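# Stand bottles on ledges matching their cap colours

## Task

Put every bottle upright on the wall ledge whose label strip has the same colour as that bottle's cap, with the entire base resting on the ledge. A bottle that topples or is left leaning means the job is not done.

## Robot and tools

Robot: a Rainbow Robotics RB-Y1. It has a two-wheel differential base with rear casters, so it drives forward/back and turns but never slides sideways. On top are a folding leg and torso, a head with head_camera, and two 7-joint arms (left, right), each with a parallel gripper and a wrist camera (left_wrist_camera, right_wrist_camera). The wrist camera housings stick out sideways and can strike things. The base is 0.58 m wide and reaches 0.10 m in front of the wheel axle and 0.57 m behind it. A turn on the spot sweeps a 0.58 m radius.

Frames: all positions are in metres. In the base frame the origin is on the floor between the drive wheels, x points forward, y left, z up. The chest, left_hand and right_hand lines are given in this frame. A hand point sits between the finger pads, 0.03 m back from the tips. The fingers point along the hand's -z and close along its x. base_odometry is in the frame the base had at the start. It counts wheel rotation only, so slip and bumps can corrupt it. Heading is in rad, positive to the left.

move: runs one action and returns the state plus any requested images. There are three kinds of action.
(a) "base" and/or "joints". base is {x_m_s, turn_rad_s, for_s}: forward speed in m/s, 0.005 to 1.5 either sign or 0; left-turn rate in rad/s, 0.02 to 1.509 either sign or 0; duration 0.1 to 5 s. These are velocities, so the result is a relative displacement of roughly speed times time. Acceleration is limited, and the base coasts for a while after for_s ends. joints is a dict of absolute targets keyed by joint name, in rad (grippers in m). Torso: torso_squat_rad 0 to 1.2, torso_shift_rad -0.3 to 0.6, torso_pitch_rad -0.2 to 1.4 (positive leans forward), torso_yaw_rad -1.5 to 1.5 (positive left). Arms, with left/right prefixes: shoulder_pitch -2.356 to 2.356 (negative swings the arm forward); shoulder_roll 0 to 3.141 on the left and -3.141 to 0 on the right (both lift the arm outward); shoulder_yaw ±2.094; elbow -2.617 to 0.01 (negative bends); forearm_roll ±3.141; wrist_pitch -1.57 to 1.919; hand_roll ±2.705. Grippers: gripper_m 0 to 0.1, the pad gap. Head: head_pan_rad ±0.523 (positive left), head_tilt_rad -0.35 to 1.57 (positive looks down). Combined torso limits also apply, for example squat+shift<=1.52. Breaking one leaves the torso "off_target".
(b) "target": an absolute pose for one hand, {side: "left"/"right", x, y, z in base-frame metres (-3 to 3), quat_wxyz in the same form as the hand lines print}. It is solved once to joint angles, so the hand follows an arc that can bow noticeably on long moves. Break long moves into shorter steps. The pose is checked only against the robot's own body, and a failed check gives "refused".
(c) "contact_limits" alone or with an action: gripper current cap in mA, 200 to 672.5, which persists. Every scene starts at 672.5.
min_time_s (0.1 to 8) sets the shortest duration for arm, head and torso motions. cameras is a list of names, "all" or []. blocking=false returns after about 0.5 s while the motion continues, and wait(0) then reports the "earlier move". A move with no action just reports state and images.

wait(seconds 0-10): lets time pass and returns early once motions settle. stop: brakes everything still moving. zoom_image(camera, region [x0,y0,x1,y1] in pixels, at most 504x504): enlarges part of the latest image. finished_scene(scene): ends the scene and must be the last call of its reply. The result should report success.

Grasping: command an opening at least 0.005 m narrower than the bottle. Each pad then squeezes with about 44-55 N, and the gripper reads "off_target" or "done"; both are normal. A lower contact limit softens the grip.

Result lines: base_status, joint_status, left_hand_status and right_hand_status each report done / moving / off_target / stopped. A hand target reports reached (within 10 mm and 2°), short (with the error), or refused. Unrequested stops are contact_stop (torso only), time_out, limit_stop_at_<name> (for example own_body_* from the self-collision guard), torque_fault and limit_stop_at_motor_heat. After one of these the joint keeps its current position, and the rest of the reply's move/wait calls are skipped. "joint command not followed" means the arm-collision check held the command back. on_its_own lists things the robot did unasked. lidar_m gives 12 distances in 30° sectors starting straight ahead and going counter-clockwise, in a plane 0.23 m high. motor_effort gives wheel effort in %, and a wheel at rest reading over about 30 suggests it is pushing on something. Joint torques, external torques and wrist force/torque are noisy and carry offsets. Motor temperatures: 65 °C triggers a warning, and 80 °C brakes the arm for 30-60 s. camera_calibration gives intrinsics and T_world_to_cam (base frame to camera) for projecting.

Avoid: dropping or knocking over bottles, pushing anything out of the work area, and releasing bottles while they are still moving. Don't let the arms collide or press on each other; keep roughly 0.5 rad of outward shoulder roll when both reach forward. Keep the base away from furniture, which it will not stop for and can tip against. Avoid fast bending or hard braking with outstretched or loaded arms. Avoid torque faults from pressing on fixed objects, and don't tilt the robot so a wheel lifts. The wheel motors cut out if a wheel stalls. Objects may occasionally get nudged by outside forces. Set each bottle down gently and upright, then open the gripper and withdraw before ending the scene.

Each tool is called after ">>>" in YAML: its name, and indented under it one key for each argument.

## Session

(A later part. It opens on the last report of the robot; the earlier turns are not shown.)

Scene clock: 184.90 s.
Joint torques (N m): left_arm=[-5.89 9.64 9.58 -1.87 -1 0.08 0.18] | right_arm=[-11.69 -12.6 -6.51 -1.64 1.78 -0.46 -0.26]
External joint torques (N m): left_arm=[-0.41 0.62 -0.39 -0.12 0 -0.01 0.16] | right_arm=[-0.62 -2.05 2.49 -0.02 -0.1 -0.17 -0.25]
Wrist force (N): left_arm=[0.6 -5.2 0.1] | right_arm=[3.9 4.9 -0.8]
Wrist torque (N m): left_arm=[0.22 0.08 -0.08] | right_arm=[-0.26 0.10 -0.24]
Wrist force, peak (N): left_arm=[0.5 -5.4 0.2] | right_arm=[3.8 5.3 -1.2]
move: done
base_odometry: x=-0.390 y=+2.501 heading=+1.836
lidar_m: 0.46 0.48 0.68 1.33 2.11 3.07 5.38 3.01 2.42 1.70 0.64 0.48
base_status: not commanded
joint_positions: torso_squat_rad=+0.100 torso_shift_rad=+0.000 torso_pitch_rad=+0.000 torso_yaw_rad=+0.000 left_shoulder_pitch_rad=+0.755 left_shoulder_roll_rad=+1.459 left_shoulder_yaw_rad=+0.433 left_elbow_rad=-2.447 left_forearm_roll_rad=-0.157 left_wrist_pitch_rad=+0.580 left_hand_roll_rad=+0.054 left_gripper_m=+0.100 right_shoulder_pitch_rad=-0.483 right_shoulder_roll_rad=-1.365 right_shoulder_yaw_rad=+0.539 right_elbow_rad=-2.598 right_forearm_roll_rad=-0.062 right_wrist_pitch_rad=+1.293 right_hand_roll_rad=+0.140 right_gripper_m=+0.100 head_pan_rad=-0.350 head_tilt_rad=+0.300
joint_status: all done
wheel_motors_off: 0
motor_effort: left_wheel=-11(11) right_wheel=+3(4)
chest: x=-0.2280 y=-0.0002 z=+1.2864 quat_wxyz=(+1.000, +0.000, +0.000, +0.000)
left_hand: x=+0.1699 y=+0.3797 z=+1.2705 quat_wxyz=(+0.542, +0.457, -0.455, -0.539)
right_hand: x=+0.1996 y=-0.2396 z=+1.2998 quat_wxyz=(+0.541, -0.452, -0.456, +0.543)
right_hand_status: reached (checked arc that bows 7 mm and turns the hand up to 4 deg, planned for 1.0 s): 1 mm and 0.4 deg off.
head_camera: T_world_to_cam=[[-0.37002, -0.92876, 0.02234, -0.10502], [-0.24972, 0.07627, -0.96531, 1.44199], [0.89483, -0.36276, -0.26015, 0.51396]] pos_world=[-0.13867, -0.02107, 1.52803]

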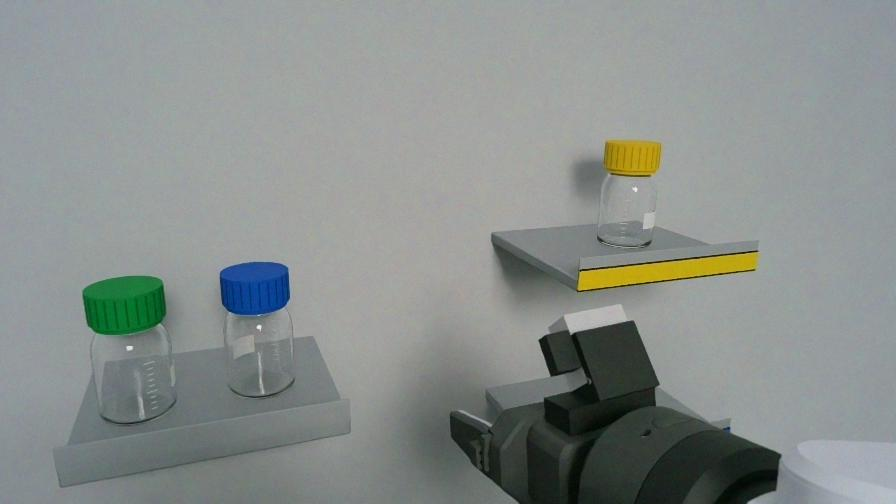

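>>> move:
  target: {"side":"right","x":0.22,"y":-0.15,"z":1.312,"quat_wxyz":[0.5417,-0.4545,-0.4545,0.5417]}
  min_time_s: 0.6
  cameras: []

>>> move:
  target: {"side":"right","x":0.25,"y":-0.06,"z":1.320,"quat_wxyz":[0.5417,-0.4545,-0.4545,0.5417]}
  min_time_s: 0.7
  cameras: ["right_wrist_camera","head_camera"]

>>> move:
  joints: {"right_gripper_m":0.078}
  cameras: []

Scene clock: 186.97 s.
Joint torques (N m): left_arm=[-5.88 9.87 9.49 -1.81 -1.07 0.02 0.17] | right_arm=[-14.89 -8.68 -6.58 -1.83 1.89 -0.73 -0.31]
External joint torques (N m): left_arm=[-0.41 0.84 -0.48 -0.06 -0.07 -0.07 0.15] | right_arm=[0.12 -1.95 2.1 0.6 0.03 -0.05 -0.3]
Wrist force (N): left_arm=[0.8 -5.2 0.0] | right_arm=[2.7 4.9 -0.1]
Wrist torque (N m): left_arm=[0.19 0.12 -0.10] | right_arm=[-0.28 0.00 -0.28]
Wrist force, peak (N): left_arm=[1.0 -5.4 -0.2] | right_arm=[4.0 5.3 -0.8]
move: done
base_odometry: x=-0.390 y=+2.501 heading=+1.836
lidar_m: 0.46 0.48 0.67 1.32 2.12 3.07 5.38 3.01 2.41 1.70 0.66 0.48
base_status: not commanded
joint_positions: torso_squat_rad=+0.100 torso_shift_rad=+0.000 torso_pitch_rad=+0.000 torso_yaw_rad=+0.000 left_shoulder_pitch_rad=+0.755 left_shoulder_roll_rad=+1.459 left_shoulder_yaw_rad=+0.433 left_elbow_rad=-2.447 left_forearm_roll_rad=-0.157 left_wrist_pitch_rad=+0.580 left_hand_roll_rad=+0.054 left_gripper_m=+0.100 right_shoulder_pitch_rad=-0.816 right_shoulder_roll_rad=-0.905 right_shoulder_yaw_rad=+0.726 right_elbow_rad=-2.480 right_forearm_roll_rad=+0.004 right_wrist_pitch_rad=+1.647 right_hand_roll_rad=+0.347 right_gripper_m=+0.100 head_pan_rad=-0.350 head_tilt_rad=+0.300
joint_status: all done
wheel_motors_off: 0
motor_effort: left_wheel=-11(11) right_wheel=+3(4)
chest: x=-0.2280 y=-0.0002 z=+1.2864 quat_wxyz=(+1.000, +0.000, +0.000, +0.000)
left_hand: x=+0.1699 y=+0.3798 z=+1.2705 quat_wxyz=(+0.542, +0.457, -0.455, -0.539)
right_hand: x=+0.2200 y=-0.1499 z=+1.3120 quat_wxyz=(+0.542, -0.454, -0.455, +0.542)
right_hand_status: reached (checked arc that bows 10 mm and turns the hand up to 3 deg, planned for 0.8 s): 0 mm and 0.0 deg off.

Scene clock: 188.57 s.
Joint torques (N m): left_arm=[-5.84 9.88 9.45 -1.73 -0.84 -0.04 0.19] | right_arm=[-17.62 -5.53 -6.88 -2.63 1.72 -0.44 0.01]
External joint torques (N m): left_arm=[-0.37 0.85 -0.52 0.02 0.17 -0.13 0.18] | right_arm=[0.16 -1.04 2.2 0.25 -0.1 0.3 0.02]
Wrist force (N): left_arm=[0.6 -5.2 0.1] | right_arm=[2.4 3.7 -0.2]
Wrist torque (N m): left_arm=[0.22 0.07 -0.11] | right_arm=[-0.17 -0.05 -0.34]
Wrist force, peak (N): left_arm=[1.0 -5.4 0.4] | right_arm=[3.9 6.0 0.1]
move: done
base_odometry: x=-0.390 y=+2.501 heading=+1.836
lidar_m: 0.46 0.49 0.68 1.32 2.11 3.07 5.38 3.01 2.42 1.69 0.66 0.48
base_status: not commanded
joint_positions: torso_squat_rad=+0.100 torso_shift_rad=+0.000 torso_pitch_rad=+0.000 torso_yaw_rad=+0.000 left_shoulder_pitch_rad=+0.755 left_shoulder_roll_rad=+1.459 left_shoulder_yaw_rad=+0.433 left_elbow_rad=-2.447 left_forearm_roll_rad=-0.157 left_wrist_pitch_rad=+0.580 left_hand_roll_rad=+0.054 left_gripper_m=+0.100 right_shoulder_pitch_rad=-1.037 right_shoulder_roll_rad=-0.581 right_shoulder_yaw_rad=+0.849 right_elbow_rad=-2.198 right_forearm_roll_rad=+0.092 right_wrist_pitch_rad=+1.737 right_hand_roll_rad=+0.383 right_gripper_m=+0.100 head_pan_rad=-0.350 head_tilt_rad=+0.300
joint_status: all done
wheel_motors_off: 0
motor_effort: left_wheel=-10(11) right_wheel=+3(4)
chest: x=-0.2280 y=-0.0002 z=+1.2864 quat_wxyz=(+1.000, +0.000, +0.000, +0.000)
left_hand: x=+0.1699 y=+0.3798 z=+1.2705 quat_wxyz=(+0.542, +0.457, -0.455, -0.539)
right_hand: x=+0.2497 y=-0.0601 z=+1.3201 quat_wxyz=(+0.542, -0.454, -0.455, +0.542)
right_hand_status: reached (checked arc that bows 7 mm and turns the hand up to 2 deg, planned for 0.7 s): 0 mm and 0.0 deg off.
pictures: head_camera, right_wrist_camera
head_camera: T_world_to_cam=[[-0.37, -0.92876, 0.02239, -0.1051], [-0.24965, 0.07618, -0.96533, 1.44204], [0.89486, -0.36277, -0.26006, 0.51382]] pos_world=[-0.13867, -0.02107, 1.52802]
right_wrist_camera: T_world_to_cam=[[-0.00731, -0.99855, 0.05341, -0.13347], [-0.63945, -0.0364, -0.76797, 1.19825], [0.7688, -0.03976, -0.63826, 0.7203]] pos_world=[0.21149, -0.06102, 1.38708]

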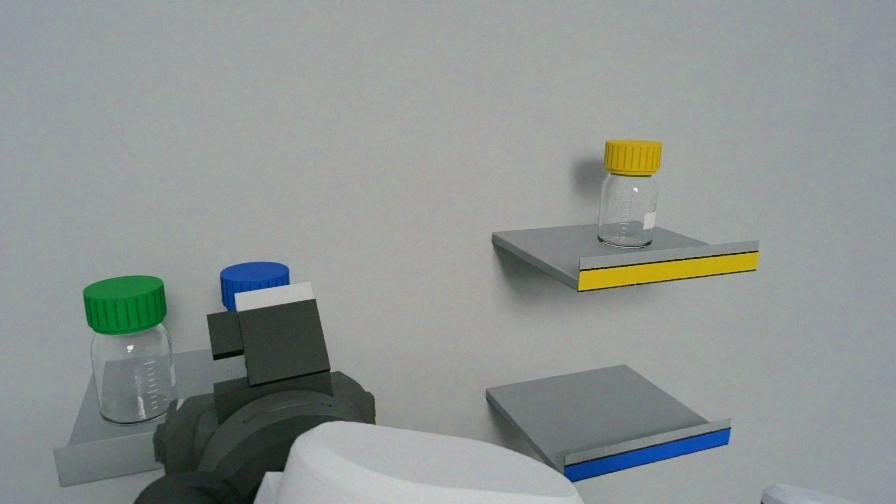

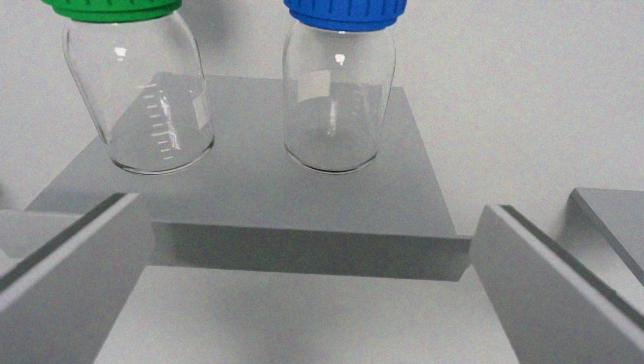

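Scene clock: 189.30 s.
Joint torques (N m): left_arm=[-5.96 10.08 9.5 -1.82 -1.08 -0.01 0.21] | right_arm=[-17.9 -5.57 -7.57 -2.6 1.75 -0.55 0.07]
External joint torques (N m): left_arm=[-0.48 1.06 -0.47 -0.07 -0.08 -0.11 0.2] | right_arm=[-0.12 -1.07 1.52 0.28 -0.07 0.19 0.07]
Wrist force (N): left_arm=[0.7 -5.0 0.3] | right_arm=[3.2 4.1 -0.4]
Wrist torque (N m): left_arm=[0.19 0.11 -0.07] | right_arm=[-0.19 0.05 -0.33]
Wrist force, peak (N): left_arm=[0.8 -5.4 0.1] | right_arm=[3.9 5.0 -0.6]
move: done
base_odometry: x=-0.390 y=+2.501 heading=+1.836
lidar_m: 0.46 0.48 0.67 1.32 2.11 3.07 5.38 3.01 2.42 1.69 0.66 0.48
base_status: not commanded
joint_positions: torso_squat_rad=+0.100 torso_shift_rad=+0.000 torso_pitch_rad=+0.000 torso_yaw_rad=+0.000 left_shoulder_pitch_rad=+0.755 left_shoulder_roll_rad=+1.459 left_shoulder_yaw_rad=+0.433 left_elbow_rad=-2.447 left_forearm_roll_rad=-0.157 left_wrist_pitch_rad=+0.580 left_hand_roll_rad=+0.054 left_gripper_m=+0.100 right_shoulder_pitch_rad=-1.037 right_shoulder_roll_rad=-0.581 right_shoulder_yaw_rad=+0.849 right_elbow_rad=-2.198 right_forearm_roll_rad=+0.092 right_wrist_pitch_rad=+1.737 right_hand_roll_rad=+0.383 right_gripper_m=+0.078 head_pan_rad=-0.350 head_tilt_rad=+0.300
joint_status: all done
wheel_motors_off: 0
motor_effort: left_wheel=-10(11) right_wheel=+2(4)
chest: x=-0.2280 y=-0.0002 z=+1.2864 quat_wxyz=(+1.000, +0.000, +0.000, +0.000)
left_hand: x=+0.1699 y=+0.3798 z=+1.2705 quat_wxyz=(+0.542, +0.457, -0.455, -0.539)
right_hand: x=+0.2497 y=-0.0601 z=+1.3201 quat_wxyz=(+0.542, -0.454, -0.455, +0.542)

>>> move:
  target: {"side":"right","x":0.29,"y":-0.068,"z":1.321,"quat_wxyz":[0.5417,-0.4545,-0.4545,0.5417]}
  min_time_s: 0.5
  cameras: []

>>> move:
  target: {"side":"right","x":0.325,"y":-0.069,"z":1.321,"quat_wxyz":[0.5417,-0.4545,-0.4545,0.5417]}
  min_time_s: 0.5
  cameras: ["right_wrist_camera"]

Scene clock: 191.20 s.
Joint torques (N m): left_arm=[-5.77 10.11 9.48 -1.97 -1.08 0.04 0.23] | right_arm=[-19.3 -6.25 -8.73 -3.04 1.71 -0.37 -0.01]
External joint torques (N m): left_arm=[-0.3 1.09 -0.49 -0.22 -0.08 -0.05 0.22] | right_arm=[-0.27 -1.06 0.83 0.07 -0.13 0.38 0]
Wrist force (N): left_arm=[1.0 -5.0 0.0] | right_arm=[3.2 4.4 -0.2]
Wrist torque (N m): left_arm=[0.17 0.13 -0.10] | right_arm=[-0.22 0.03 -0.29]
Wrist force, peak (N): left_arm=[1.0 -5.5 0.1] | right_arm=[3.3 5.8 -1.0]
move: done
base_odometry: x=-0.390 y=+2.501 heading=+1.836
lidar_m: 0.46 0.48 0.68 1.33 2.11 3.07 5.38 3.01 2.41 1.70 0.66 0.48
base_status: not commanded
joint_positions: torso_squat_rad=+0.100 torso_shift_rad=+0.000 torso_pitch_rad=+0.000 torso_yaw_rad=+0.000 left_shoulder_pitch_rad=+0.755 left_shoulder_roll_rad=+1.459 left_shoulder_yaw_rad=+0.433 left_elbow_rad=-2.447 left_forearm_roll_rad=-0.157 left_wrist_pitch_rad=+0.580 left_hand_roll_rad=+0.054 left_gripper_m=+0.100 right_shoulder_pitch_rad=-1.046 right_shoulder_roll_rad=-0.606 right_shoulder_yaw_rad=+0.816 right_elbow_rad=-2.058 right_forearm_roll_rad=+0.055 right_wrist_pitch_rad=+1.583 right_hand_roll_rad=+0.389 right_gripper_m=+0.078 head_pan_rad=-0.350 head_tilt_rad=+0.300
joint_status: all done
wheel_motors_off: 0
motor_effort: left_wheel=-10(11) right_wheel=+3(4)
chest: x=-0.2280 y=-0.0002 z=+1.2864 quat_wxyz=(+1.000, +0.000, +0.000, +0.000)
left_hand: x=+0.1699 y=+0.3798 z=+1.2705 quat_wxyz=(+0.542, +0.457, -0.455, -0.539)
right_hand: x=+0.2896 y=-0.0681 z=+1.3209 quat_wxyz=(+0.542, -0.454, -0.454, +0.542)
right_hand_status: reached (checked arc that bows 3 mm and turns the hand up to 1 deg, planned for 0.5 s): 0 mm and 0.0 deg off.

Scene clock: 192.03 s.
Joint torques (N m): left_arm=[-5.48 9.88 9.81 -1.73 -0.89 -0.03 0.19] | right_arm=[-20.82 -5.32 -9.29 -3.13 1.69 -0.6 0.01]
External joint torques (N m): left_arm=[-0.01 0.85 -0.16 0.02 0.12 -0.12 0.18] | right_arm=[-0.57 0.34 0.52 0.24 -0.13 0.17 0.01]
Wrist force (N): left_arm=[0.9 -4.8 -0.2] | right_arm=[3.5 5.2 -0.2]
Wrist torque (N m): left_arm=[0.15 0.12 -0.10] | right_arm=[-0.34 0.09 -0.33]
Wrist force, peak (N): left_arm=[0.9 -5.3 0.1] | right_arm=[3.2 6.2 -0.1]
move: done
base_odometry: x=-0.390 y=+2.501 heading=+1.836
lidar_m: 0.46 0.48 0.67 1.32 2.11 3.07 5.38 3.01 2.42 1.69 0.66 0.48
base_status: not commanded
joint_positions: torso_squat_rad=+0.100 torso_shift_rad=+0.000 torso_pitch_rad=+0.000 torso_yaw_rad=+0.000 left_shoulder_pitch_rad=+0.755 left_shoulder_roll_rad=+1.459 left_shoulder_yaw_rad=+0.433 left_elbow_rad=-2.447 left_forearm_roll_rad=-0.157 left_wrist_pitch_rad=+0.580 left_hand_roll_rad=+0.054 left_gripper_m=+0.100 right_shoulder_pitch_rad=-1.073 right_shoulder_roll_rad=-0.595 right_shoulder_yaw_rad=+0.804 right_elbow_rad=-1.906 right_forearm_roll_rad=+0.036 right_wrist_pitch_rad=+1.458 right_hand_roll_rad=+0.396 right_gripper_m=+0.078 head_pan_rad=-0.350 head_tilt_rad=+0.300
joint_status: all done
wheel_motors_off: 0
motor_effort: left_wheel=-10(11) right_wheel=+2(4)
chest: x=-0.2280 y=-0.0002 z=+1.2864 quat_wxyz=(+1.000, +0.000, +0.000, +0.000)
left_hand: x=+0.1699 y=+0.3798 z=+1.2705 quat_wxyz=(+0.542, +0.457, -0.455, -0.539)
right_hand: x=+0.3246 y=-0.0692 z=+1.3209 quat_wxyz=(+0.542, -0.455, -0.454, +0.542)
right_hand_status: reached (checked arc that bows 4 mm and turns the hand up to 1 deg, planned for 0.5 s): 0 mm and 0.0 deg off.
right_wrist_camera: T_world_to_cam=[[-0.00777, -0.99851, 0.05393, -0.14264], [-0.63964, -0.03649, -0.76781, 1.24631], [0.76863, -0.04046, -0.63841, 0.66299]] pos_world=[0.28649, -0.07012, 1.38788]

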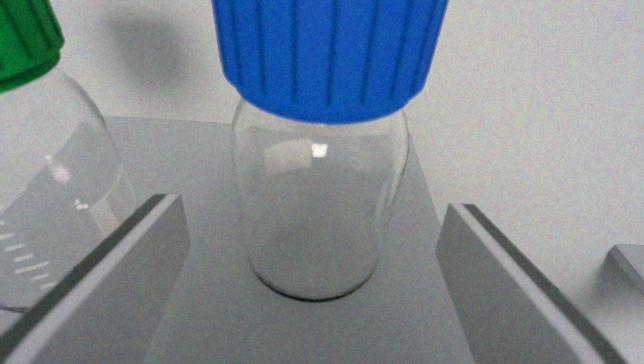

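>>> move:
  target: {"side":"right","x":0.353,"y":-0.0705,"z":1.321,"quat_wxyz":[0.5417,-0.4545,-0.4545,0.5417]}
  min_time_s: 0.45
  cameras: []

>>> move:
  target: {"side":"right","x":0.38,"y":-0.071,"z":1.321,"quat_wxyz":[0.5417,-0.4545,-0.4545,0.5417]}
  min_time_s: 0.45
  cameras: ["right_wrist_camera","head_camera"]

Scene clock: 194.27 s.
Joint torques (N m): left_arm=[-5.6 9.92 9.56 -1.91 -1.06 0.04 0.22] | right_arm=[-21.47 -5.68 -8.89 -3.45 1.57 -0.59 -0.01]
External joint torques (N m): left_arm=[-0.12 0.9 -0.41 -0.16 -0.05 -0.05 0.2] | right_arm=[-0.22 0.38 0.99 0.12 -0.23 0.19 0]
Wrist force (N): left_arm=[1.0 -5.0 0.1] | right_arm=[3.2 4.1 -0.1]
Wrist torque (N m): left_arm=[0.17 0.13 -0.09] | right_arm=[-0.13 0.09 -0.32]
Wrist force, peak (N): left_arm=[0.9 -5.4 0.2] | right_arm=[2.9 6.3 0.1]
move: done
base_odometry: x=-0.390 y=+2.501 heading=+1.836
lidar_m: 0.46 0.48 0.68 1.33 2.11 3.07 5.38 3.02 2.42 1.70 0.65 0.48
base_status: not commanded
joint_positions: torso_squat_rad=+0.100 torso_shift_rad=+0.000 torso_pitch_rad=+0.000 torso_yaw_rad=+0.000 left_shoulder_pitch_rad=+0.755 left_shoulder_roll_rad=+1.459 left_shoulder_yaw_rad=+0.433 left_elbow_rad=-2.447 left_forearm_roll_rad=-0.157 left_wrist_pitch_rad=+0.580 left_hand_roll_rad=+0.054 left_gripper_m=+0.100 right_shoulder_pitch_rad=-1.100 right_shoulder_roll_rad=-0.579 right_shoulder_yaw_rad=+0.797 right_elbow_rad=-1.776 right_forearm_roll_rad=+0.023 right_wrist_pitch_rad=+1.357 right_hand_roll_rad=+0.404 right_gripper_m=+0.078 head_pan_rad=-0.350 head_tilt_rad=+0.300
joint_status: all done
wheel_motors_off: 0
motor_effort: left_wheel=-10(11) right_wheel=+2(3)
chest: x=-0.2280 y=-0.0002 z=+1.2864 quat_wxyz=(+1.000, +0.000, +0.000, +0.000)
left_hand: x=+0.1699 y=+0.3798 z=+1.2705 quat_wxyz=(+0.542, +0.457, -0.455, -0.539)
right_hand: x=+0.3528 y=-0.0707 z=+1.3209 quat_wxyz=(+0.542, -0.455, -0.454, +0.542)
right_hand_status: reached (checked arc that bows 4 mm and turns the hand up to 1 deg, planned for 0.5 s): 0 mm and 0.0 deg off.

Scene clock: 195.40 s.
Joint torques (N m): left_arm=[-5.7 10.12 9.59 -1.75 -0.88 0.03 0.22] | right_arm=[-22.78 -6.22 -10.03 -3.33 1.67 -0.55 0.05]
External joint torques (N m): left_arm=[-0.22 1.1 -0.38 0 0.12 -0.06 0.21] | right_arm=[-0.54 0.21 -0.26 0.45 -0.08 0.24 0.06]
Wrist force (N): left_arm=[0.9 -5.1 0.0] | right_arm=[3.1 4.4 0.4]
Wrist torque (N m): left_arm=[0.21 0.12 -0.10] | right_arm=[-0.17 0.09 -0.32]
Wrist force, peak (N): left_arm=[1.0 -5.4 0.2] | right_arm=[3.2 5.8 0.1]
move: done
base_odometry: x=-0.390 y=+2.501 heading=+1.836
lidar_m: 0.46 0.48 0.68 1.32 2.10 3.07 5.38 3.00 2.42 1.69 0.66 0.48
base_status: not commanded
joint_positions: torso_squat_rad=+0.100 torso_shift_rad=+0.000 torso_pitch_rad=+0.000 torso_yaw_rad=+0.000 left_shoulder_pitch_rad=+0.755 left_shoulder_roll_rad=+1.459 left_shoulder_yaw_rad=+0.433 left_elbow_rad=-2.447 left_forearm_roll_rad=-0.157 left_wrist_pitch_rad=+0.580 left_hand_roll_rad=+0.054 left_gripper_m=+0.100 right_shoulder_pitch_rad=-1.134 right_shoulder_roll_rad=-0.554 right_shoulder_yaw_rad=+0.792 right_elbow_rad=-1.638 right_forearm_roll_rad=+0.013 right_wrist_pitch_rad=+1.260 right_hand_roll_rad=+0.414 right_gripper_m=+0.078 head_pan_rad=-0.350 head_tilt_rad=+0.300
joint_status: all done
wheel_motors_off: 0
motor_effort: left_wheel=-10(11) right_wheel=+2(3)
chest: x=-0.2280 y=-0.0002 z=+1.2864 quat_wxyz=(+1.000, +0.000, +0.000, +0.000)
left_hand: x=+0.1699 y=+0.3798 z=+1.2705 quat_wxyz=(+0.542, +0.457, -0.455, -0.539)
right_hand: x=+0.3797 y=-0.0712 z=+1.3208 quat_wxyz=(+0.542, -0.455, -0.454, +0.542)
right_hand_status: reached (checked arc that bows 5 mm and turns the hand up to 1 deg, planned for 0.5 s): 0 mm and 0.0 deg off.
pictures: head_camera, right_wrist_camera
head_camera: T_world_to_cam=[[-0.36999, -0.92876, 0.02243, -0.10515], [-0.24976, 0.07619, -0.96531, 1.44198], [0.89483, -0.36276, -0.26015, 0.51396]] pos_world=[-0.13867, -0.02107, 1.52802]
right_wrist_camera: T_world_to_cam=[[-0.00769, -0.99852, 0.05387, -0.14404], [-0.63964, -0.03649, -0.76781, 1.28143], [0.76864, -0.04036, -0.63841, 0.62065]] pos_world=[0.34149, -0.07202, 1.38788]

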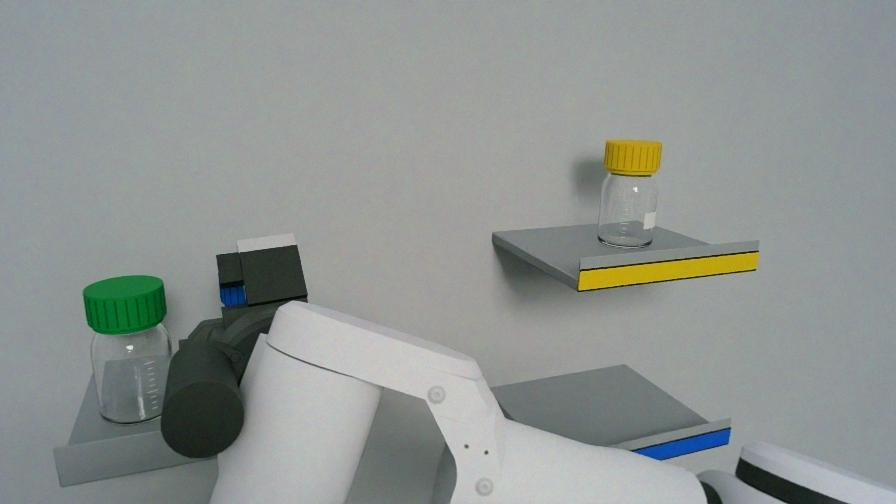

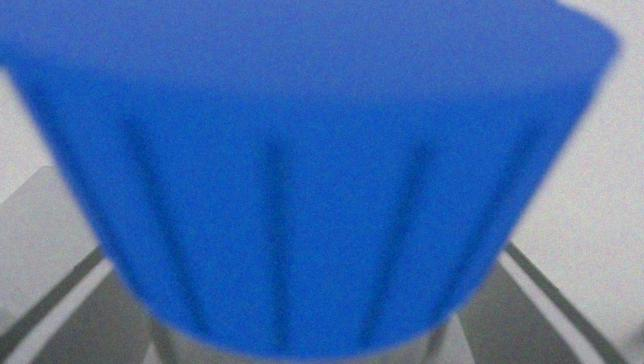

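>>> move:
  joints: {"right_gripper_m":0.046}
  cameras: ["right_wrist_camera"]

Scene clock: 196.57 s.
Joint torques (N m): left_arm=[-5.77 9.71 9.82 -1.87 -0.93 0.05 0.23] | right_arm=[-22.36 -7.07 -9.65 -3.28 1.46 -0.61 0.07]
External joint torques (N m): left_arm=[-0.29 0.69 -0.15 -0.12 0.07 -0.04 0.22] | right_arm=[-0.12 -0.64 0.13 0.51 -0.28 0.19 0.08]
Wrist force (N): left_arm=[0.6 -5.1 0.1] | right_arm=[3.7 4.2 -0.8]
Wrist torque (N m): left_arm=[0.19 0.08 -0.10] | right_arm=[-0.28 0.11 -0.30]
Wrist force, peak (N): left_arm=[1.1 -5.4 0.0] | right_arm=[2.3 5.7 0.3]
move: off_target
base_odometry: x=-0.390 y=+2.501 heading=+1.836
lidar_m: 0.46 0.48 0.68 1.32 2.11 3.07 5.38 3.01 2.41 1.70 0.65 0.48
base_status: not commanded
joint_positions: torso_squat_rad=+0.100 torso_shift_rad=+0.000 torso_pitch_rad=+0.000 torso_yaw_rad=+0.000 left_shoulder_pitch_rad=+0.755 left_shoulder_roll_rad=+1.459 left_shoulder_yaw_rad=+0.433 left_elbow_rad=-2.447 left_forearm_roll_rad=-0.157 left_wrist_pitch_rad=+0.580 left_hand_roll_rad=+0.054 left_gripper_m=+0.100 right_shoulder_pitch_rad=-1.134 right_shoulder_roll_rad=-0.554 right_shoulder_yaw_rad=+0.792 right_elbow_rad=-1.638 right_forearm_roll_rad=+0.013 right_wrist_pitch_rad=+1.260 right_hand_roll_rad=+0.414 right_gripper_m=+0.055 head_pan_rad=-0.350 head_tilt_rad=+0.300
joint_status: right_gripper_m off_target (ended at +0.055, target +0.046)
wheel_motors_off: 0
motor_effort: left_wheel=-10(11) right_wheel=+2(4)
chest: x=-0.2280 y=-0.0002 z=+1.2864 quat_wxyz=(+1.000, +0.000, +0.000, +0.000)
left_hand: x=+0.1699 y=+0.3798 z=+1.2705 quat_wxyz=(+0.542, +0.457, -0.455, -0.539)
right_hand: x=+0.3797 y=-0.0712 z=+1.3208 quat_wxyz=(+0.542, -0.455, -0.454, +0.542)
right_wrist_camera: T_world_to_cam=[[-0.00769, -0.99852, 0.05387, -0.14404], [-0.63964, -0.03649, -0.76781, 1.28143], [0.76864, -0.04036, -0.63841, 0.62065]] pos_world=[0.34149, -0.07202, 1.38788]

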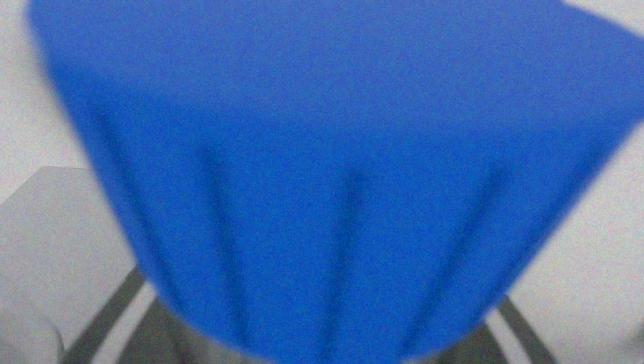

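>>> move:
  target: {"side":"right","x":0.378,"y":-0.0712,"z":1.334,"quat_wxyz":[0.5417,-0.4545,-0.4545,0.5417]}
  min_time_s: 0.5
  cameras: []

>>> move:
  target: {"side":"right","x":0.36,"y":-0.073,"z":1.357,"quat_wxyz":[0.5417,-0.4545,-0.4545,0.5417]}
  min_time_s: 0.55
  cameras: ["right_wrist_camera"]

>>> move:
  target: {"side":"right","x":0.29,"y":-0.09,"z":1.36,"quat_wxyz":[0.5417,-0.4545,-0.4545,0.5417]}
  min_time_s: 0.65
  cameras: []

>>> move:
  target: {"side":"right","x":0.22,"y":-0.15,"z":1.335,"quat_wxyz":[0.5417,-0.4545,-0.4545,0.5417]}
  min_time_s: 0.7
  cameras: []

>>> move:
  target: {"side":"right","x":0.20,"y":-0.24,"z":1.305,"quat_wxyz":[0.5417,-0.4545,-0.4545,0.5417]}
  min_time_s: 0.7
  cameras: ["right_wrist_camera","head_camera"]

Scene clock: 199.33 s.
Joint torques (N m): left_arm=[-5.82 9.85 9.75 -1.74 -1.05 0.1 0.21] | right_arm=[-23.92 -8.53 -10.41 -3.68 1.78 -0.55 0.03]
External joint torques (N m): left_arm=[-0.35 0.83 -0.22 0.01 -0.04 0.01 0.2] | right_arm=[-1.67 -1.98 -0.63 -0.07 0.04 0.28 0.04]
Wrist force (N): left_arm=[0.8 -4.8 0.0] | right_arm=[3.6 6.3 0.1]
Wrist torque (N m): left_arm=[0.15 0.12 -0.11] | right_arm=[-0.30 0.11 -0.30]
Wrist force, peak (N): left_arm=[0.8 -5.5 0.1] | right_arm=[3.6 6.3 0.1]
move: done
base_odometry: x=-0.390 y=+2.501 heading=+1.836
lidar_m: 0.46 0.48 0.68 1.33 2.11 3.07 5.38 3.00 2.42 1.70 0.66 0.48
base_status: not commanded
joint_positions: torso_squat_rad=+0.100 torso_shift_rad=+0.000 torso_pitch_rad=+0.000 torso_yaw_rad=+0.000 left_shoulder_pitch_rad=+0.755 left_shoulder_roll_rad=+1.459 left_shoulder_yaw_rad=+0.433 left_elbow_rad=-2.447 left_forearm_roll_rad=-0.157 left_wrist_pitch_rad=+0.580 left_hand_roll_rad=+0.054 left_gripper_m=+0.100 right_shoulder_pitch_rad=-1.155 right_shoulder_roll_rad=-0.560 right_shoulder_yaw_rad=+0.778 right_elbow_rad=-1.647 right_forearm_roll_rad=-0.012 right_wrist_pitch_rad=+1.279 right_hand_roll_rad=+0.432 right_gripper_m=+0.055 head_pan_rad=-0.350 head_tilt_rad=+0.300
joint_status: all done
wheel_motors_off: 0
motor_effort: left_wheel=-10(11) right_wheel=+3(4)
chest: x=-0.2280 y=-0.0002 z=+1.2864 quat_wxyz=(+1.000, +0.000, +0.000, +0.000)
left_hand: x=+0.1699 y=+0.3798 z=+1.2705 quat_wxyz=(+0.542, +0.457, -0.455, -0.539)
right_hand: x=+0.3780 y=-0.0710 z=+1.3334 quat_wxyz=(+0.541, -0.454, -0.455, +0.542)
right_hand_status: reached (checked arc that bows 0 mm and turns the hand up to 0 deg, planned for 0.5 s): 1 mm and 0.0 deg off.

Scene clock: 200.20 s.
Joint torques (N m): left_arm=[-5.8 10.11 9.86 -1.74 -1.04 0.07 0.26] | right_arm=[-23.46 -8.2 -10.25 -3.19 1.67 -0.86 0.18]
External joint torques (N m): left_arm=[-0.32 1.09 -0.11 0.01 -0.04 -0.02 0.25] | right_arm=[-1.74 -1.64 -0.46 -0.02 -0.08 0.02 0.19]
Wrist force (N): left_arm=[0.9 -5.2 0.3] | right_arm=[2.8 6.6 -0.2]
Wrist torque (N m): left_arm=[0.21 0.11 -0.08] | right_arm=[-0.28 0.06 -0.32]
Wrist force, peak (N): left_arm=[0.9 -5.2 0.3] | right_arm=[3.8 6.7 0.0]
move: done
base_odometry: x=-0.390 y=+2.501 heading=+1.836
lidar_m: 0.46 0.49 0.67 1.32 2.11 3.06 5.37 3.01 2.42 1.69 0.65 0.48
base_status: not commanded
joint_positions: torso_squat_rad=+0.100 torso_shift_rad=+0.000 torso_pitch_rad=+0.000 torso_yaw_rad=+0.000 left_shoulder_pitch_rad=+0.755 left_shoulder_roll_rad=+1.459 left_shoulder_yaw_rad=+0.433 left_elbow_rad=-2.447 left_forearm_roll_rad=-0.157 left_wrist_pitch_rad=+0.580 left_hand_roll_rad=+0.054 left_gripper_m=+0.100 right_shoulder_pitch_rad=-1.175 right_shoulder_roll_rad=-0.587 right_shoulder_yaw_rad=+0.746 right_elbow_rad=-1.738 right_forearm_roll_rad=-0.057 right_wrist_pitch_rad=+1.367 right_hand_roll_rad=+0.462 right_gripper_m=+0.055 head_pan_rad=-0.350 head_tilt_rad=+0.300
joint_status: all done
wheel_motors_off: 0
motor_effort: left_wheel=-10(11) right_wheel=+3(4)
chest: x=-0.2280 y=-0.0002 z=+1.2864 quat_wxyz=(+1.000, +0.000, +0.000, +0.000)
left_hand: x=+0.1699 y=+0.3798 z=+1.2705 quat_wxyz=(+0.542, +0.457, -0.455, -0.539)
right_hand: x=+0.3601 y=-0.0729 z=+1.3566 quat_wxyz=(+0.542, -0.454, -0.454, +0.542)
right_hand_status: reached (checked arc that bows 3 mm and turns the hand up to 0 deg, planned for 0.6 s): 0 mm and 0.0 deg off.
right_wrist_camera: T_world_to_cam=[[-0.00753, -0.99852, 0.05389, -0.148], [-0.63996, -0.03659, -0.76754, 1.29602], [0.76837, -0.04026, -0.63874, 0.65905]] pos_world=[0.32189, -0.07382, 1.42368]

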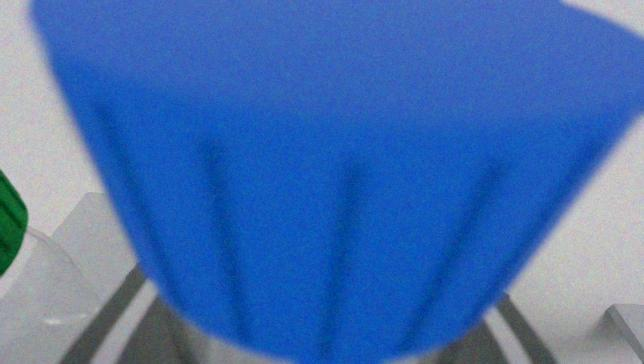

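Scene clock: 201.80 s.
Joint torques (N m): left_arm=[-5.75 9.68 9.67 -1.67 -0.88 -0.02 0.27] | right_arm=[-18.61 -6.72 -10.08 -2.15 1.93 -1.21 -0.1]
External joint torques (N m): left_arm=[-0.27 0.66 -0.3 0.08 0.13 -0.11 0.25] | right_arm=[0.46 -0.7 -0.53 0.08 0.13 -0.37 -0.09]
Wrist force (N): left_arm=[0.8 -5.1 0.0] | right_arm=[3.4 6.1 0.2]
Wrist torque (N m): left_arm=[0.19 0.09 -0.09] | right_arm=[-0.22 0.07 -0.07]
Wrist force, peak (N): left_arm=[0.9 -5.5 0.0] | right_arm=[4.0 7.0 -0.8]
move: done
base_odometry: x=-0.390 y=+2.501 heading=+1.836
lidar_m: 0.46 0.48 0.67 1.32 2.11 3.07 5.38 3.01 2.42 1.70 0.65 0.48
base_status: not commanded
joint_positions: torso_squat_rad=+0.100 torso_shift_rad=+0.000 torso_pitch_rad=+0.000 torso_yaw_rad=+0.000 left_shoulder_pitch_rad=+0.755 left_shoulder_roll_rad=+1.459 left_shoulder_yaw_rad=+0.433 left_elbow_rad=-2.447 left_forearm_roll_rad=-0.157 left_wrist_pitch_rad=+0.580 left_hand_roll_rad=+0.054 left_gripper_m=+0.100 right_shoulder_pitch_rad=-1.096 right_shoulder_roll_rad=-0.683 right_shoulder_yaw_rad=+0.727 right_elbow_rad=-2.092 right_forearm_roll_rad=-0.073 right_wrist_pitch_rad=+1.600 right_hand_roll_rad=+0.437 right_gripper_m=+0.055 head_pan_rad=-0.350 head_tilt_rad=+0.300
joint_status: all done
wheel_motors_off: 0
motor_effort: left_wheel=-11(11) right_wheel=+3(4)
chest: x=-0.2280 y=-0.0002 z=+1.2864 quat_wxyz=(+1.000, +0.000, +0.000, +0.000)
left_hand: x=+0.1699 y=+0.3798 z=+1.2705 quat_wxyz=(+0.542, +0.457, -0.455, -0.539)
right_hand: x=+0.2900 y=-0.0899 z=+1.3599 quat_wxyz=(+0.542, -0.454, -0.454, +0.542)
right_hand_status: reached (checked arc that bows 13 mm and turns the hand up to 2 deg, planned for 0.7 s): 0 mm and 0.0 deg off.

Scene clock: 203.43 s.
Joint torques (N m): left_arm=[-5.95 9.95 9.8 -1.91 -1.08 -0.04 0.16] | right_arm=[-15.59 -7.49 -9.32 -1.74 1.95 -0.98 -0.12]
External joint torques (N m): left_arm=[-0.47 0.92 -0.17 -0.16 -0.08 -0.13 0.15] | right_arm=[-0.3 -0.71 -0.66 -0.05 0.1 -0.28 -0.12]
Wrist force (N): left_arm=[0.8 -5.1 0.2] | right_arm=[3.7 6.4 -0.9]
Wrist torque (N m): left_arm=[0.20 0.11 -0.10] | right_arm=[-0.31 0.12 -0.10]
Wrist force, peak (N): left_arm=[1.3 -5.4 0.3] | right_arm=[5.1 6.1 0.6]
move: done
base_odometry: x=-0.390 y=+2.501 heading=+1.836
lidar_m: 0.46 0.48 0.68 1.32 2.11 3.07 5.37 3.01 2.42 1.70 0.65 0.48
base_status: not commanded
joint_positions: torso_squat_rad=+0.100 torso_shift_rad=+0.000 torso_pitch_rad=+0.000 torso_yaw_rad=+0.000 left_shoulder_pitch_rad=+0.755 left_shoulder_roll_rad=+1.459 left_shoulder_yaw_rad=+0.433 left_elbow_rad=-2.447 left_forearm_roll_rad=-0.157 left_wrist_pitch_rad=+0.580 left_hand_roll_rad=+0.054 left_gripper_m=+0.100 right_shoulder_pitch_rad=-0.879 right_shoulder_roll_rad=-0.910 right_shoulder_yaw_rad=+0.677 right_elbow_rad=-2.480 right_forearm_roll_rad=-0.083 right_wrist_pitch_rad=+1.687 right_hand_roll_rad=+0.366 right_gripper_m=+0.055 head_pan_rad=-0.350 head_tilt_rad=+0.300
joint_status: all done
wheel_motors_off: 0
motor_effort: left_wheel=-11(11) right_wheel=+3(4)
chest: x=-0.2280 y=-0.0002 z=+1.2864 quat_wxyz=(+1.000, +0.000, +0.000, +0.000)
left_hand: x=+0.1699 y=+0.3797 z=+1.2705 quat_wxyz=(+0.542, +0.457, -0.455, -0.539)
right_hand: x=+0.2201 y=-0.1498 z=+1.3348 quat_wxyz=(+0.542, -0.455, -0.454, +0.542)
right_hand_status: reached (checked arc that bows 14 mm and turns the hand up to 2 deg, planned for 0.7 s): 0 mm and 0.1 deg off.

Scene clock: 204.53 s.
Joint torques (N m): left_arm=[-5.64 9.87 10.1 -1.79 -0.95 -0.02 0.28] | right_arm=[-11.36 -11.11 -9.4 -1.82 2.06 -0.25 0.08]
External joint torques (N m): left_arm=[-0.17 0.85 0.13 -0.04 0.05 -0.12 0.27] | right_arm=[-0.23 -0.61 -0.45 -0.19 0.18 0.12 0.09]
Wrist force (N): left_arm=[0.8 -5.4 0.1] | right_arm=[3.0 6.1 -0.5]
Wrist torque (N m): left_arm=[0.22 0.09 -0.11] | right_arm=[-0.20 0.00 -0.13]
Wrist force, peak (N): left_arm=[0.9 -5.4 0.0] | right_arm=[3.5 7.3 -1.0]
move: done
base_odometry: x=-0.390 y=+2.501 heading=+1.836
lidar_m: 0.46 0.48 0.67 1.33 2.11 3.06 5.37 3.02 2.42 1.70 0.64 0.48
base_status: not commanded
joint_positions: torso_squat_rad=+0.100 torso_shift_rad=+0.000 torso_pitch_rad=+0.000 torso_yaw_rad=+0.000 left_shoulder_pitch_rad=+0.755 left_shoulder_roll_rad=+1.459 left_shoulder_yaw_rad=+0.433 left_elbow_rad=-2.447 left_forearm_roll_rad=-0.157 left_wrist_pitch_rad=+0.580 left_hand_roll_rad=+0.054 left_gripper_m=+0.100 right_shoulder_pitch_rad=-0.468 right_shoulder_roll_rad=-1.332 right_shoulder_yaw_rad=+0.489 right_elbow_rad=-2.600 right_forearm_roll_rad=-0.088 right_wrist_pitch_rad=+1.313 right_hand_roll_rad=+0.188 right_gripper_m=+0.055 head_pan_rad=-0.350 head_tilt_rad=+0.300
joint_status: all done
wheel_motors_off: 0
motor_effort: left_wheel=-11(11) right_wheel=+3(4)
chest: x=-0.2280 y=-0.0003 z=+1.2864 quat_wxyz=(+1.000, +0.000, +0.000, +0.000)
left_hand: x=+0.1699 y=+0.3797 z=+1.2705 quat_wxyz=(+0.542, +0.457, -0.455, -0.539)
right_hand: x=+0.2000 y=-0.2400 z=+1.3048 quat_wxyz=(+0.542, -0.455, -0.454, +0.542)
right_hand_status: reached (checked arc that bows 9 mm and turns the hand up to 3 deg, planned for 0.8 s): 0 mm and 0.1 deg off.
pictures: head_camera, right_wrist_camera
head_camera: T_world_to_cam=[[-0.37002, -0.92876, 0.02234, -0.10511], [-0.24972, 0.07627, -0.96531, 1.442], [0.89483, -0.36276, -0.26015, 0.51393]] pos_world=[-0.13867, -0.02117, 1.52803]
right_wrist_camera: T_world_to_cam=[[-0.00825, -0.9985, 0.0541, -0.31344], [-0.64009, -0.03629, -0.76744, 1.14765], [0.76826, -0.04096, -0.63883, 0.74223]] pos_world=[0.16179, -0.24092, 1.37188]

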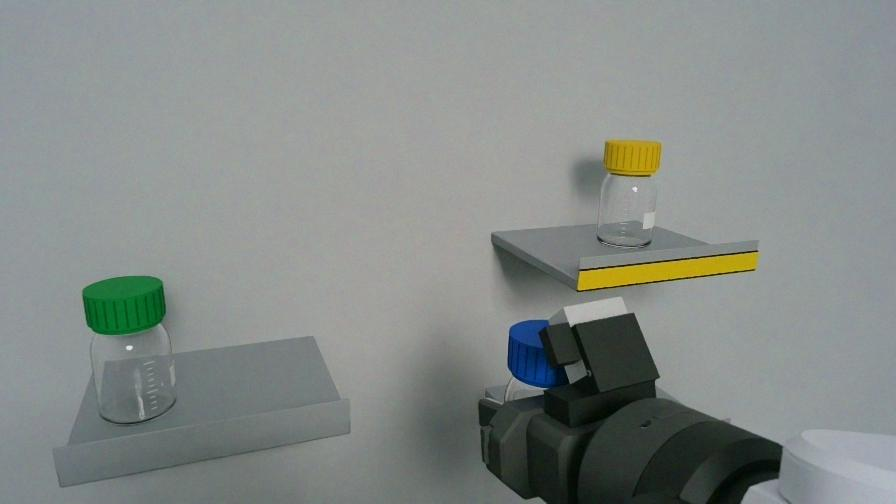

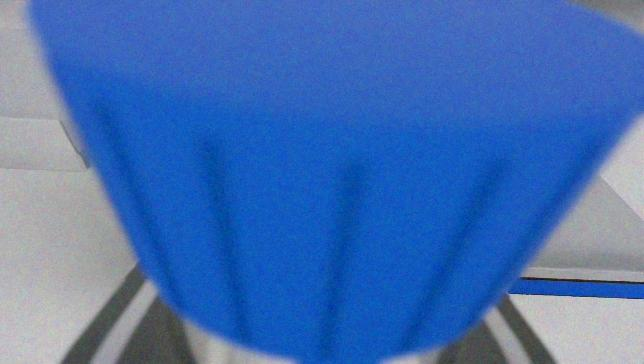

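>>> move:
  target: {"side":"right","x":0.195,"y":-0.33,"z":1.277,"quat_wxyz":[0.5417,-0.4545,-0.4545,0.5417]}
  min_time_s: 0.7
  cameras: []

>>> move:
  target: {"side":"right","x":0.205,"y":-0.41,"z":1.256,"quat_wxyz":[0.5417,-0.4545,-0.4545,0.5417]}
  min_time_s: 0.7
  cameras: []

>>> move:
  target: {"side":"right","x":0.24,"y":-0.4245,"z":1.2555,"quat_wxyz":[0.5417,-0.4545,-0.4545,0.5417]}
  min_time_s: 0.5
  cameras: ["head_camera"]

>>> zoom_image:
  camera: "head_camera"
  region: [460, 200, 780, 440]

Scene clock: 206.37 s.
Joint torques (N m): left_arm=[-6.07 9.72 9.27 -1.87 -1.02 -0.03 0.27] | right_arm=[-8.27 -13.34 -9.19 0.18 1.27 1.07 -0.02]
External joint torques (N m): left_arm=[-0.6 0.7 -0.7 -0.12 -0.02 -0.13 0.25] | right_arm=[0.33 -0.77 -0.09 0.28 -0.07 0.32 -0.01]
Wrist force (N): left_arm=[0.7 -5.1 0.0] | right_arm=[2.8 6.0 -0.6]
Wrist torque (N m): left_arm=[0.18 0.09 -0.11] | right_arm=[-0.23 0.03 -0.18]
Wrist force, peak (N): left_arm=[1.1 -5.4 0.1] | right_arm=[4.3 7.5 -0.3]
move: done
base_odometry: x=-0.390 y=+2.501 heading=+1.836
lidar_m: 0.46 0.48 0.68 1.32 2.11 3.06 5.38 3.01 2.42 1.69 0.65 0.48
base_status: not commanded
joint_positions: torso_squat_rad=+0.100 torso_shift_rad=+0.000 torso_pitch_rad=+0.000 torso_yaw_rad=+0.000 left_shoulder_pitch_rad=+0.755 left_shoulder_roll_rad=+1.459 left_shoulder_yaw_rad=+0.433 left_elbow_rad=-2.447 left_forearm_roll_rad=-0.157 left_wrist_pitch_rad=+0.580 left_hand_roll_rad=+0.054 left_gripper_m=+0.100 right_shoulder_pitch_rad=+0.105 right_shoulder_roll_rad=-1.824 right_shoulder_yaw_rad=+0.259 right_elbow_rad=-2.491 right_forearm_roll_rad=+0.249 right_wrist_pitch_rad=+0.883 right_hand_roll_rad=-0.397 right_gripper_m=+0.055 head_pan_rad=-0.350 head_tilt_rad=+0.300
joint_status: all done
wheel_motors_off: 0
motor_effort: left_wheel=-10(11) right_wheel=+3(4)
chest: x=-0.2280 y=-0.0003 z=+1.2864 quat_wxyz=(+1.000, +0.000, +0.000, +0.000)
left_hand: x=+0.1699 y=+0.3797 z=+1.2705 quat_wxyz=(+0.542, +0.457, -0.455, -0.539)
right_hand: x=+0.1950 y=-0.3296 z=+1.2767 quat_wxyz=(+0.542, -0.455, -0.453, +0.542)
right_hand_status: reached (checked arc that bows 25 mm and turns the hand up to 6 deg, planned for 0.9 s): 0 mm and 0.2 deg off.

Scene clock: 207.40 s.
Joint torques (N m): left_arm=[-5.56 9.84 9.75 -1.87 -0.97 0.08 0.24] | right_arm=[-9.01 -15.08 -6.97 1.5 0.51 1.89 0.38]
External joint torques (N m): left_arm=[-0.08 0.82 -0.22 -0.12 0.03 -0.01 0.22] | right_arm=[0.2 -1.48 1.29 -0.3 -0.07 0.22 0.38]
Wrist force (N): left_arm=[1.0 -5.1 0.1] | right_arm=[3.2 5.7 -0.4]
Wrist torque (N m): left_arm=[0.19 0.15 -0.10] | right_arm=[-0.17 0.08 -0.13]
Wrist force, peak (N): left_arm=[1.2 -5.4 0.0] | right_arm=[4.0 7.3 -0.6]
move: done
base_odometry: x=-0.390 y=+2.501 heading=+1.836
lidar_m: 0.46 0.48 0.67 1.32 2.12 3.06 5.38 3.00 2.42 1.69 0.65 0.48
base_status: not commanded
joint_positions: torso_squat_rad=+0.100 torso_shift_rad=+0.000 torso_pitch_rad=+0.000 torso_yaw_rad=+0.000 left_shoulder_pitch_rad=+0.755 left_shoulder_roll_rad=+1.459 left_shoulder_yaw_rad=+0.433 left_elbow_rad=-2.447 left_forearm_roll_rad=-0.157 left_wrist_pitch_rad=+0.580 left_hand_roll_rad=+0.054 left_gripper_m=+0.100 right_shoulder_pitch_rad=+0.245 right_shoulder_roll_rad=-2.059 right_shoulder_yaw_rad=+0.398 right_elbow_rad=-2.241 right_forearm_roll_rad=+0.732 right_wrist_pitch_rad=+0.765 right_hand_roll_rad=-1.032 right_gripper_m=+0.055 head_pan_rad=-0.350 head_tilt_rad=+0.300
joint_status: all done
wheel_motors_off: 0
motor_effort: left_wheel=-10(11) right_wheel=+3(4)
chest: x=-0.2280 y=-0.0003 z=+1.2864 quat_wxyz=(+1.000, +0.000, +0.000, +0.000)
left_hand: x=+0.1699 y=+0.3797 z=+1.2705 quat_wxyz=(+0.542, +0.457, -0.455, -0.539)
right_hand: x=+0.2049 y=-0.4100 z=+1.2557 quat_wxyz=(+0.543, -0.456, -0.453, +0.541)
right_hand_status: reached (checked arc that bows 8 mm and turns the hand up to 3 deg, planned for 0.7 s): 0 mm and 0.3 deg off.

Scene clock: 208.30 s.
Joint torques (N m): left_arm=[-5.38 9.97 9.4 -1.66 -0.93 0.1 0.2] | right_arm=[-10.89 -17.9 -10.53 0.71 0.74 1.7 -0.34]
External joint torques (N m): left_arm=[0.1 0.95 -0.57 0.09 0.08 0.01 0.19] | right_arm=[-1.09 -2.51 0.08 -0.17 0.17 0.41 -0.33]
Wrist force (N): left_arm=[0.9 -4.9 0.0] | right_arm=[3.3 6.6 -0.6]
Wrist torque (N m): left_arm=[0.18 0.12 -0.11] | right_arm=[-0.25 0.10 -0.31]
Wrist force, peak (N): left_arm=[1.0 -5.4 0.3] | right_arm=[2.7 8.1 -0.8]
move: done
base_odometry: x=-0.390 y=+2.501 heading=+1.836
lidar_m: 0.46 0.49 0.67 1.32 2.11 3.06 5.38 3.01 2.42 1.69 0.65 0.48
base_status: not commanded
joint_positions: torso_squat_rad=+0.100 torso_shift_rad=+0.000 torso_pitch_rad=+0.000 torso_yaw_rad=+0.000 left_shoulder_pitch_rad=+0.755 left_shoulder_roll_rad=+1.459 left_shoulder_yaw_rad=+0.433 left_elbow_rad=-2.447 left_forearm_roll_rad=-0.157 left_wrist_pitch_rad=+0.580 left_hand_roll_rad=+0.054 left_gripper_m=+0.100 right_shoulder_pitch_rad=+0.177 right_shoulder_roll_rad=-1.795 right_shoulder_yaw_rad=+0.265 right_elbow_rad=-2.074 right_forearm_roll_rad=+0.588 right_wrist_pitch_rad=+0.504 right_hand_roll_rad=-0.730 right_gripper_m=+0.055 head_pan_rad=-0.350 head_tilt_rad=+0.300
joint_status: all done
wheel_motors_off: 0
motor_effort: left_wheel=-11(11) right_wheel=+3(4)
chest: x=-0.2280 y=-0.0003 z=+1.2864 quat_wxyz=(+1.000, +0.000, +0.000, +0.000)
left_hand: x=+0.1699 y=+0.3797 z=+1.2705 quat_wxyz=(+0.542, +0.457, -0.455, -0.539)
right_hand: x=+0.2394 y=-0.4241 z=+1.2551 quat_wxyz=(+0.540, -0.451, -0.457, +0.544)
right_hand_status: reached (checked arc that bows 5 mm and turns the hand up to 1 deg, planned for 0.6 s): 1 mm and 0.6 deg off.
head_camera: T_world_to_cam=[[-0.37002, -0.92876, 0.02234, -0.10502], [-0.24972, 0.07627, -0.96531, 1.44199], [0.89483, -0.36276, -0.26015, 0.51396]] pos_world=[-0.13867, -0.02107, 1.52803]

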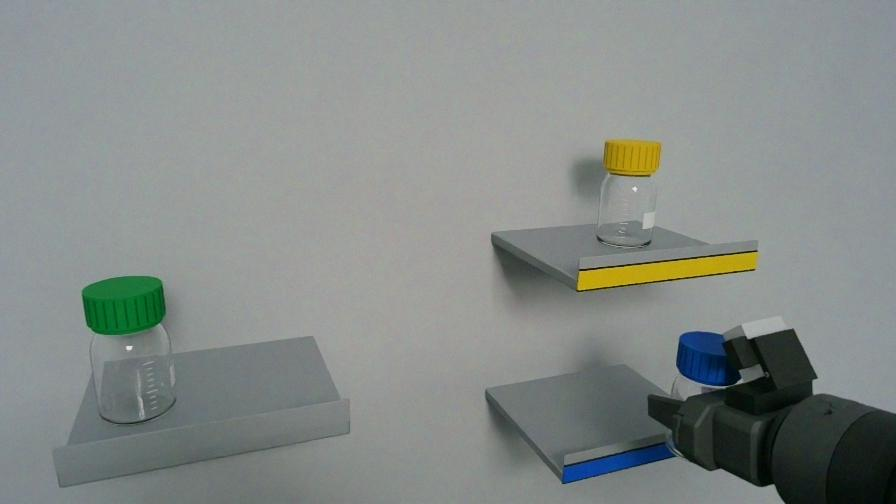

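Scaled by 1.575 from the camera's image (finer frame: 1280x720).

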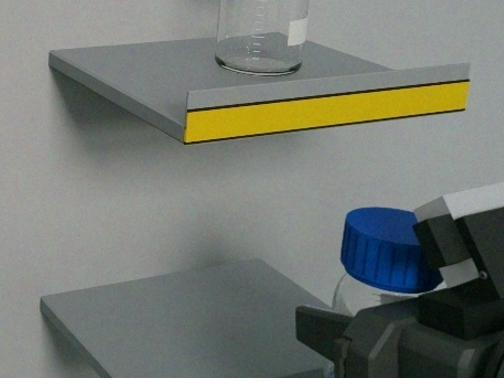

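>>> move:
  target: {"side":"right","x":0.272,"y":-0.4245,"z":1.2555,"quat_wxyz":[0.5417,-0.4545,-0.4545,0.5417]}
  min_time_s: 0.5
  cameras: []

>>> move:
  target: {"side":"right","x":0.302,"y":-0.4245,"z":1.2555,"quat_wxyz":[0.5417,-0.4545,-0.4545,0.5417]}
  min_time_s: 0.5
  cameras: ["head_camera"]

>>> zoom_image:
  camera: "head_camera"
  region: [520, 200, 800, 480]

Scene clock: 209.77 s.
Joint torques (N m): left_arm=[-5.82 9.75 9.98 -1.5 -1.02 0.07 0.18] | right_arm=[-12.68 -19.09 -10.35 0.19 0.84 0.84 -0.4]
External joint torques (N m): left_arm=[-0.35 0.73 0.01 0.24 -0.02 -0.02 0.17] | right_arm=[-1.4 -2.26 1.22 0.11 0.19 0.11 -0.39]
Wrist force (N): left_arm=[1.0 -4.8 0.0] | right_arm=[3.7 6.1 -0.7]
Wrist torque (N m): left_arm=[0.17 0.12 -0.10] | right_arm=[-0.23 0.18 -0.34]
Wrist force, peak (N): left_arm=[1.0 -5.3 0.1] | right_arm=[3.0 8.1 -1.0]
move: done
base_odometry: x=-0.390 y=+2.501 heading=+1.836
lidar_m: 0.46 0.48 0.67 1.32 2.12 3.06 5.38 3.01 2.42 1.69 0.64 0.48
base_status: not commanded
joint_positions: torso_squat_rad=+0.100 torso_shift_rad=+0.000 torso_pitch_rad=+0.000 torso_yaw_rad=+0.000 left_shoulder_pitch_rad=+0.755 left_shoulder_roll_rad=+1.459 left_shoulder_yaw_rad=+0.433 left_elbow_rad=-2.447 left_forearm_roll_rad=-0.157 left_wrist_pitch_rad=+0.580 left_hand_roll_rad=+0.054 left_gripper_m=+0.100 right_shoulder_pitch_rad=-0.115 right_shoulder_roll_rad=-1.641 right_shoulder_yaw_rad=+0.421 right_elbow_rad=-1.960 right_forearm_roll_rad=+0.337 right_wrist_pitch_rad=+0.428 right_hand_roll_rad=-0.386 right_gripper_m=+0.055 head_pan_rad=-0.350 head_tilt_rad=+0.300
joint_status: all done
wheel_motors_off: 0
motor_effort: left_wheel=-11(11) right_wheel=+3(4)
chest: x=-0.2280 y=-0.0002 z=+1.2864 quat_wxyz=(+1.000, +0.000, +0.000, +0.000)
left_hand: x=+0.1699 y=+0.3797 z=+1.2705 quat_wxyz=(+0.542, +0.457, -0.455, -0.539)
right_hand: x=+0.2718 y=-0.4247 z=+1.2552 quat_wxyz=(+0.541, -0.454, -0.455, +0.542)
right_hand_status: reached (checked arc that bows 13 mm and turns the hand up to 2 deg, planned for 0.6 s): 0 mm and 0.1 deg off.

Scene clock: 210.93 s.
Joint torques (N m): left_arm=[-5.5 9.72 9.88 -1.86 -1.1 0.08 0.21] | right_arm=[-14.24 -19.51 -9.96 -0.46 0.74 0.37 0.03]
External joint torques (N m): left_arm=[-0.03 0.7 -0.09 -0.11 -0.1 -0.01 0.19] | right_arm=[-1.29 -2.43 1.99 -0.15 0.09 0.01 0.04]
Wrist force (N): left_arm=[0.7 -5.2 0.0] | right_arm=[3.1 6.2 -0.2]
Wrist torque (N m): left_arm=[0.21 0.09 -0.10] | right_arm=[-0.25 0.02 -0.32]
Wrist force, peak (N): left_arm=[0.8 -5.5 0.1] | right_arm=[4.6 7.7 -1.3]
move: done
base_odometry: x=-0.390 y=+2.501 heading=+1.836
lidar_m: 0.46 0.48 0.68 1.33 2.11 3.06 5.37 3.01 2.42 1.70 0.66 0.47
base_status: not commanded
joint_positions: torso_squat_rad=+0.100 torso_shift_rad=+0.000 torso_pitch_rad=+0.000 torso_yaw_rad=+0.000 left_shoulder_pitch_rad=+0.755 left_shoulder_roll_rad=+1.459 left_shoulder_yaw_rad=+0.433 left_elbow_rad=-2.447 left_forearm_roll_rad=-0.157 left_wrist_pitch_rad=+0.580 left_hand_roll_rad=+0.054 left_gripper_m=+0.100 right_shoulder_pitch_rad=-0.315 right_shoulder_roll_rad=-1.546 right_shoulder_yaw_rad=+0.540 right_elbow_rad=-1.839 right_forearm_roll_rad=+0.186 right_wrist_pitch_rad=+0.388 right_hand_roll_rad=-0.192 right_gripper_m=+0.055 head_pan_rad=-0.350 head_tilt_rad=+0.300
joint_status: all done
wheel_motors_off: 0
motor_effort: left_wheel=-10(11) right_wheel=+3(4)
chest: x=-0.2280 y=-0.0003 z=+1.2864 quat_wxyz=(+1.000, +0.000, +0.000, +0.000)
left_hand: x=+0.1699 y=+0.3797 z=+1.2705 quat_wxyz=(+0.542, +0.457, -0.455, -0.539)
right_hand: x=+0.3018 y=-0.4247 z=+1.2553 quat_wxyz=(+0.541, -0.455, -0.455, +0.542)
right_hand_status: reached (checked arc that bows 9 mm and turns the hand up to 1 deg, planned for 0.5 s): 0 mm and 0.1 deg off.
head_camera: T_world_to_cam=[[-0.37002, -0.92876, 0.02234, -0.10502], [-0.24972, 0.07627, -0.96531, 1.44199], [0.89483, -0.36276, -0.26015, 0.51396]] pos_world=[-0.13867, -0.02107, 1.52803]

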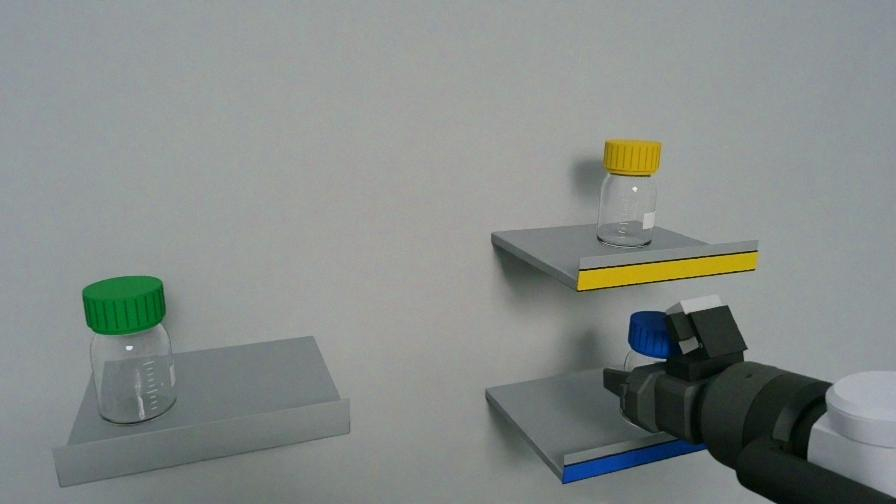

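Scaled by 1.800 from the camera's image (finer frame: 1280x720).

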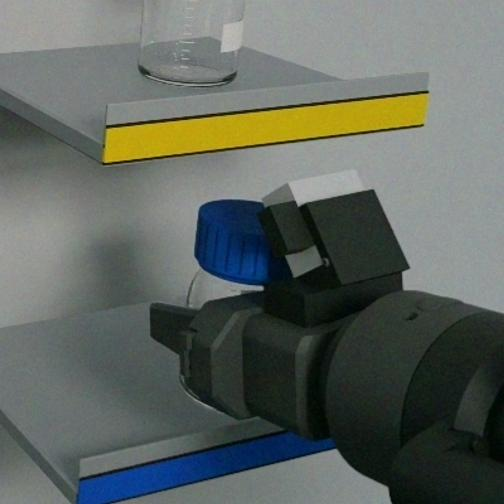

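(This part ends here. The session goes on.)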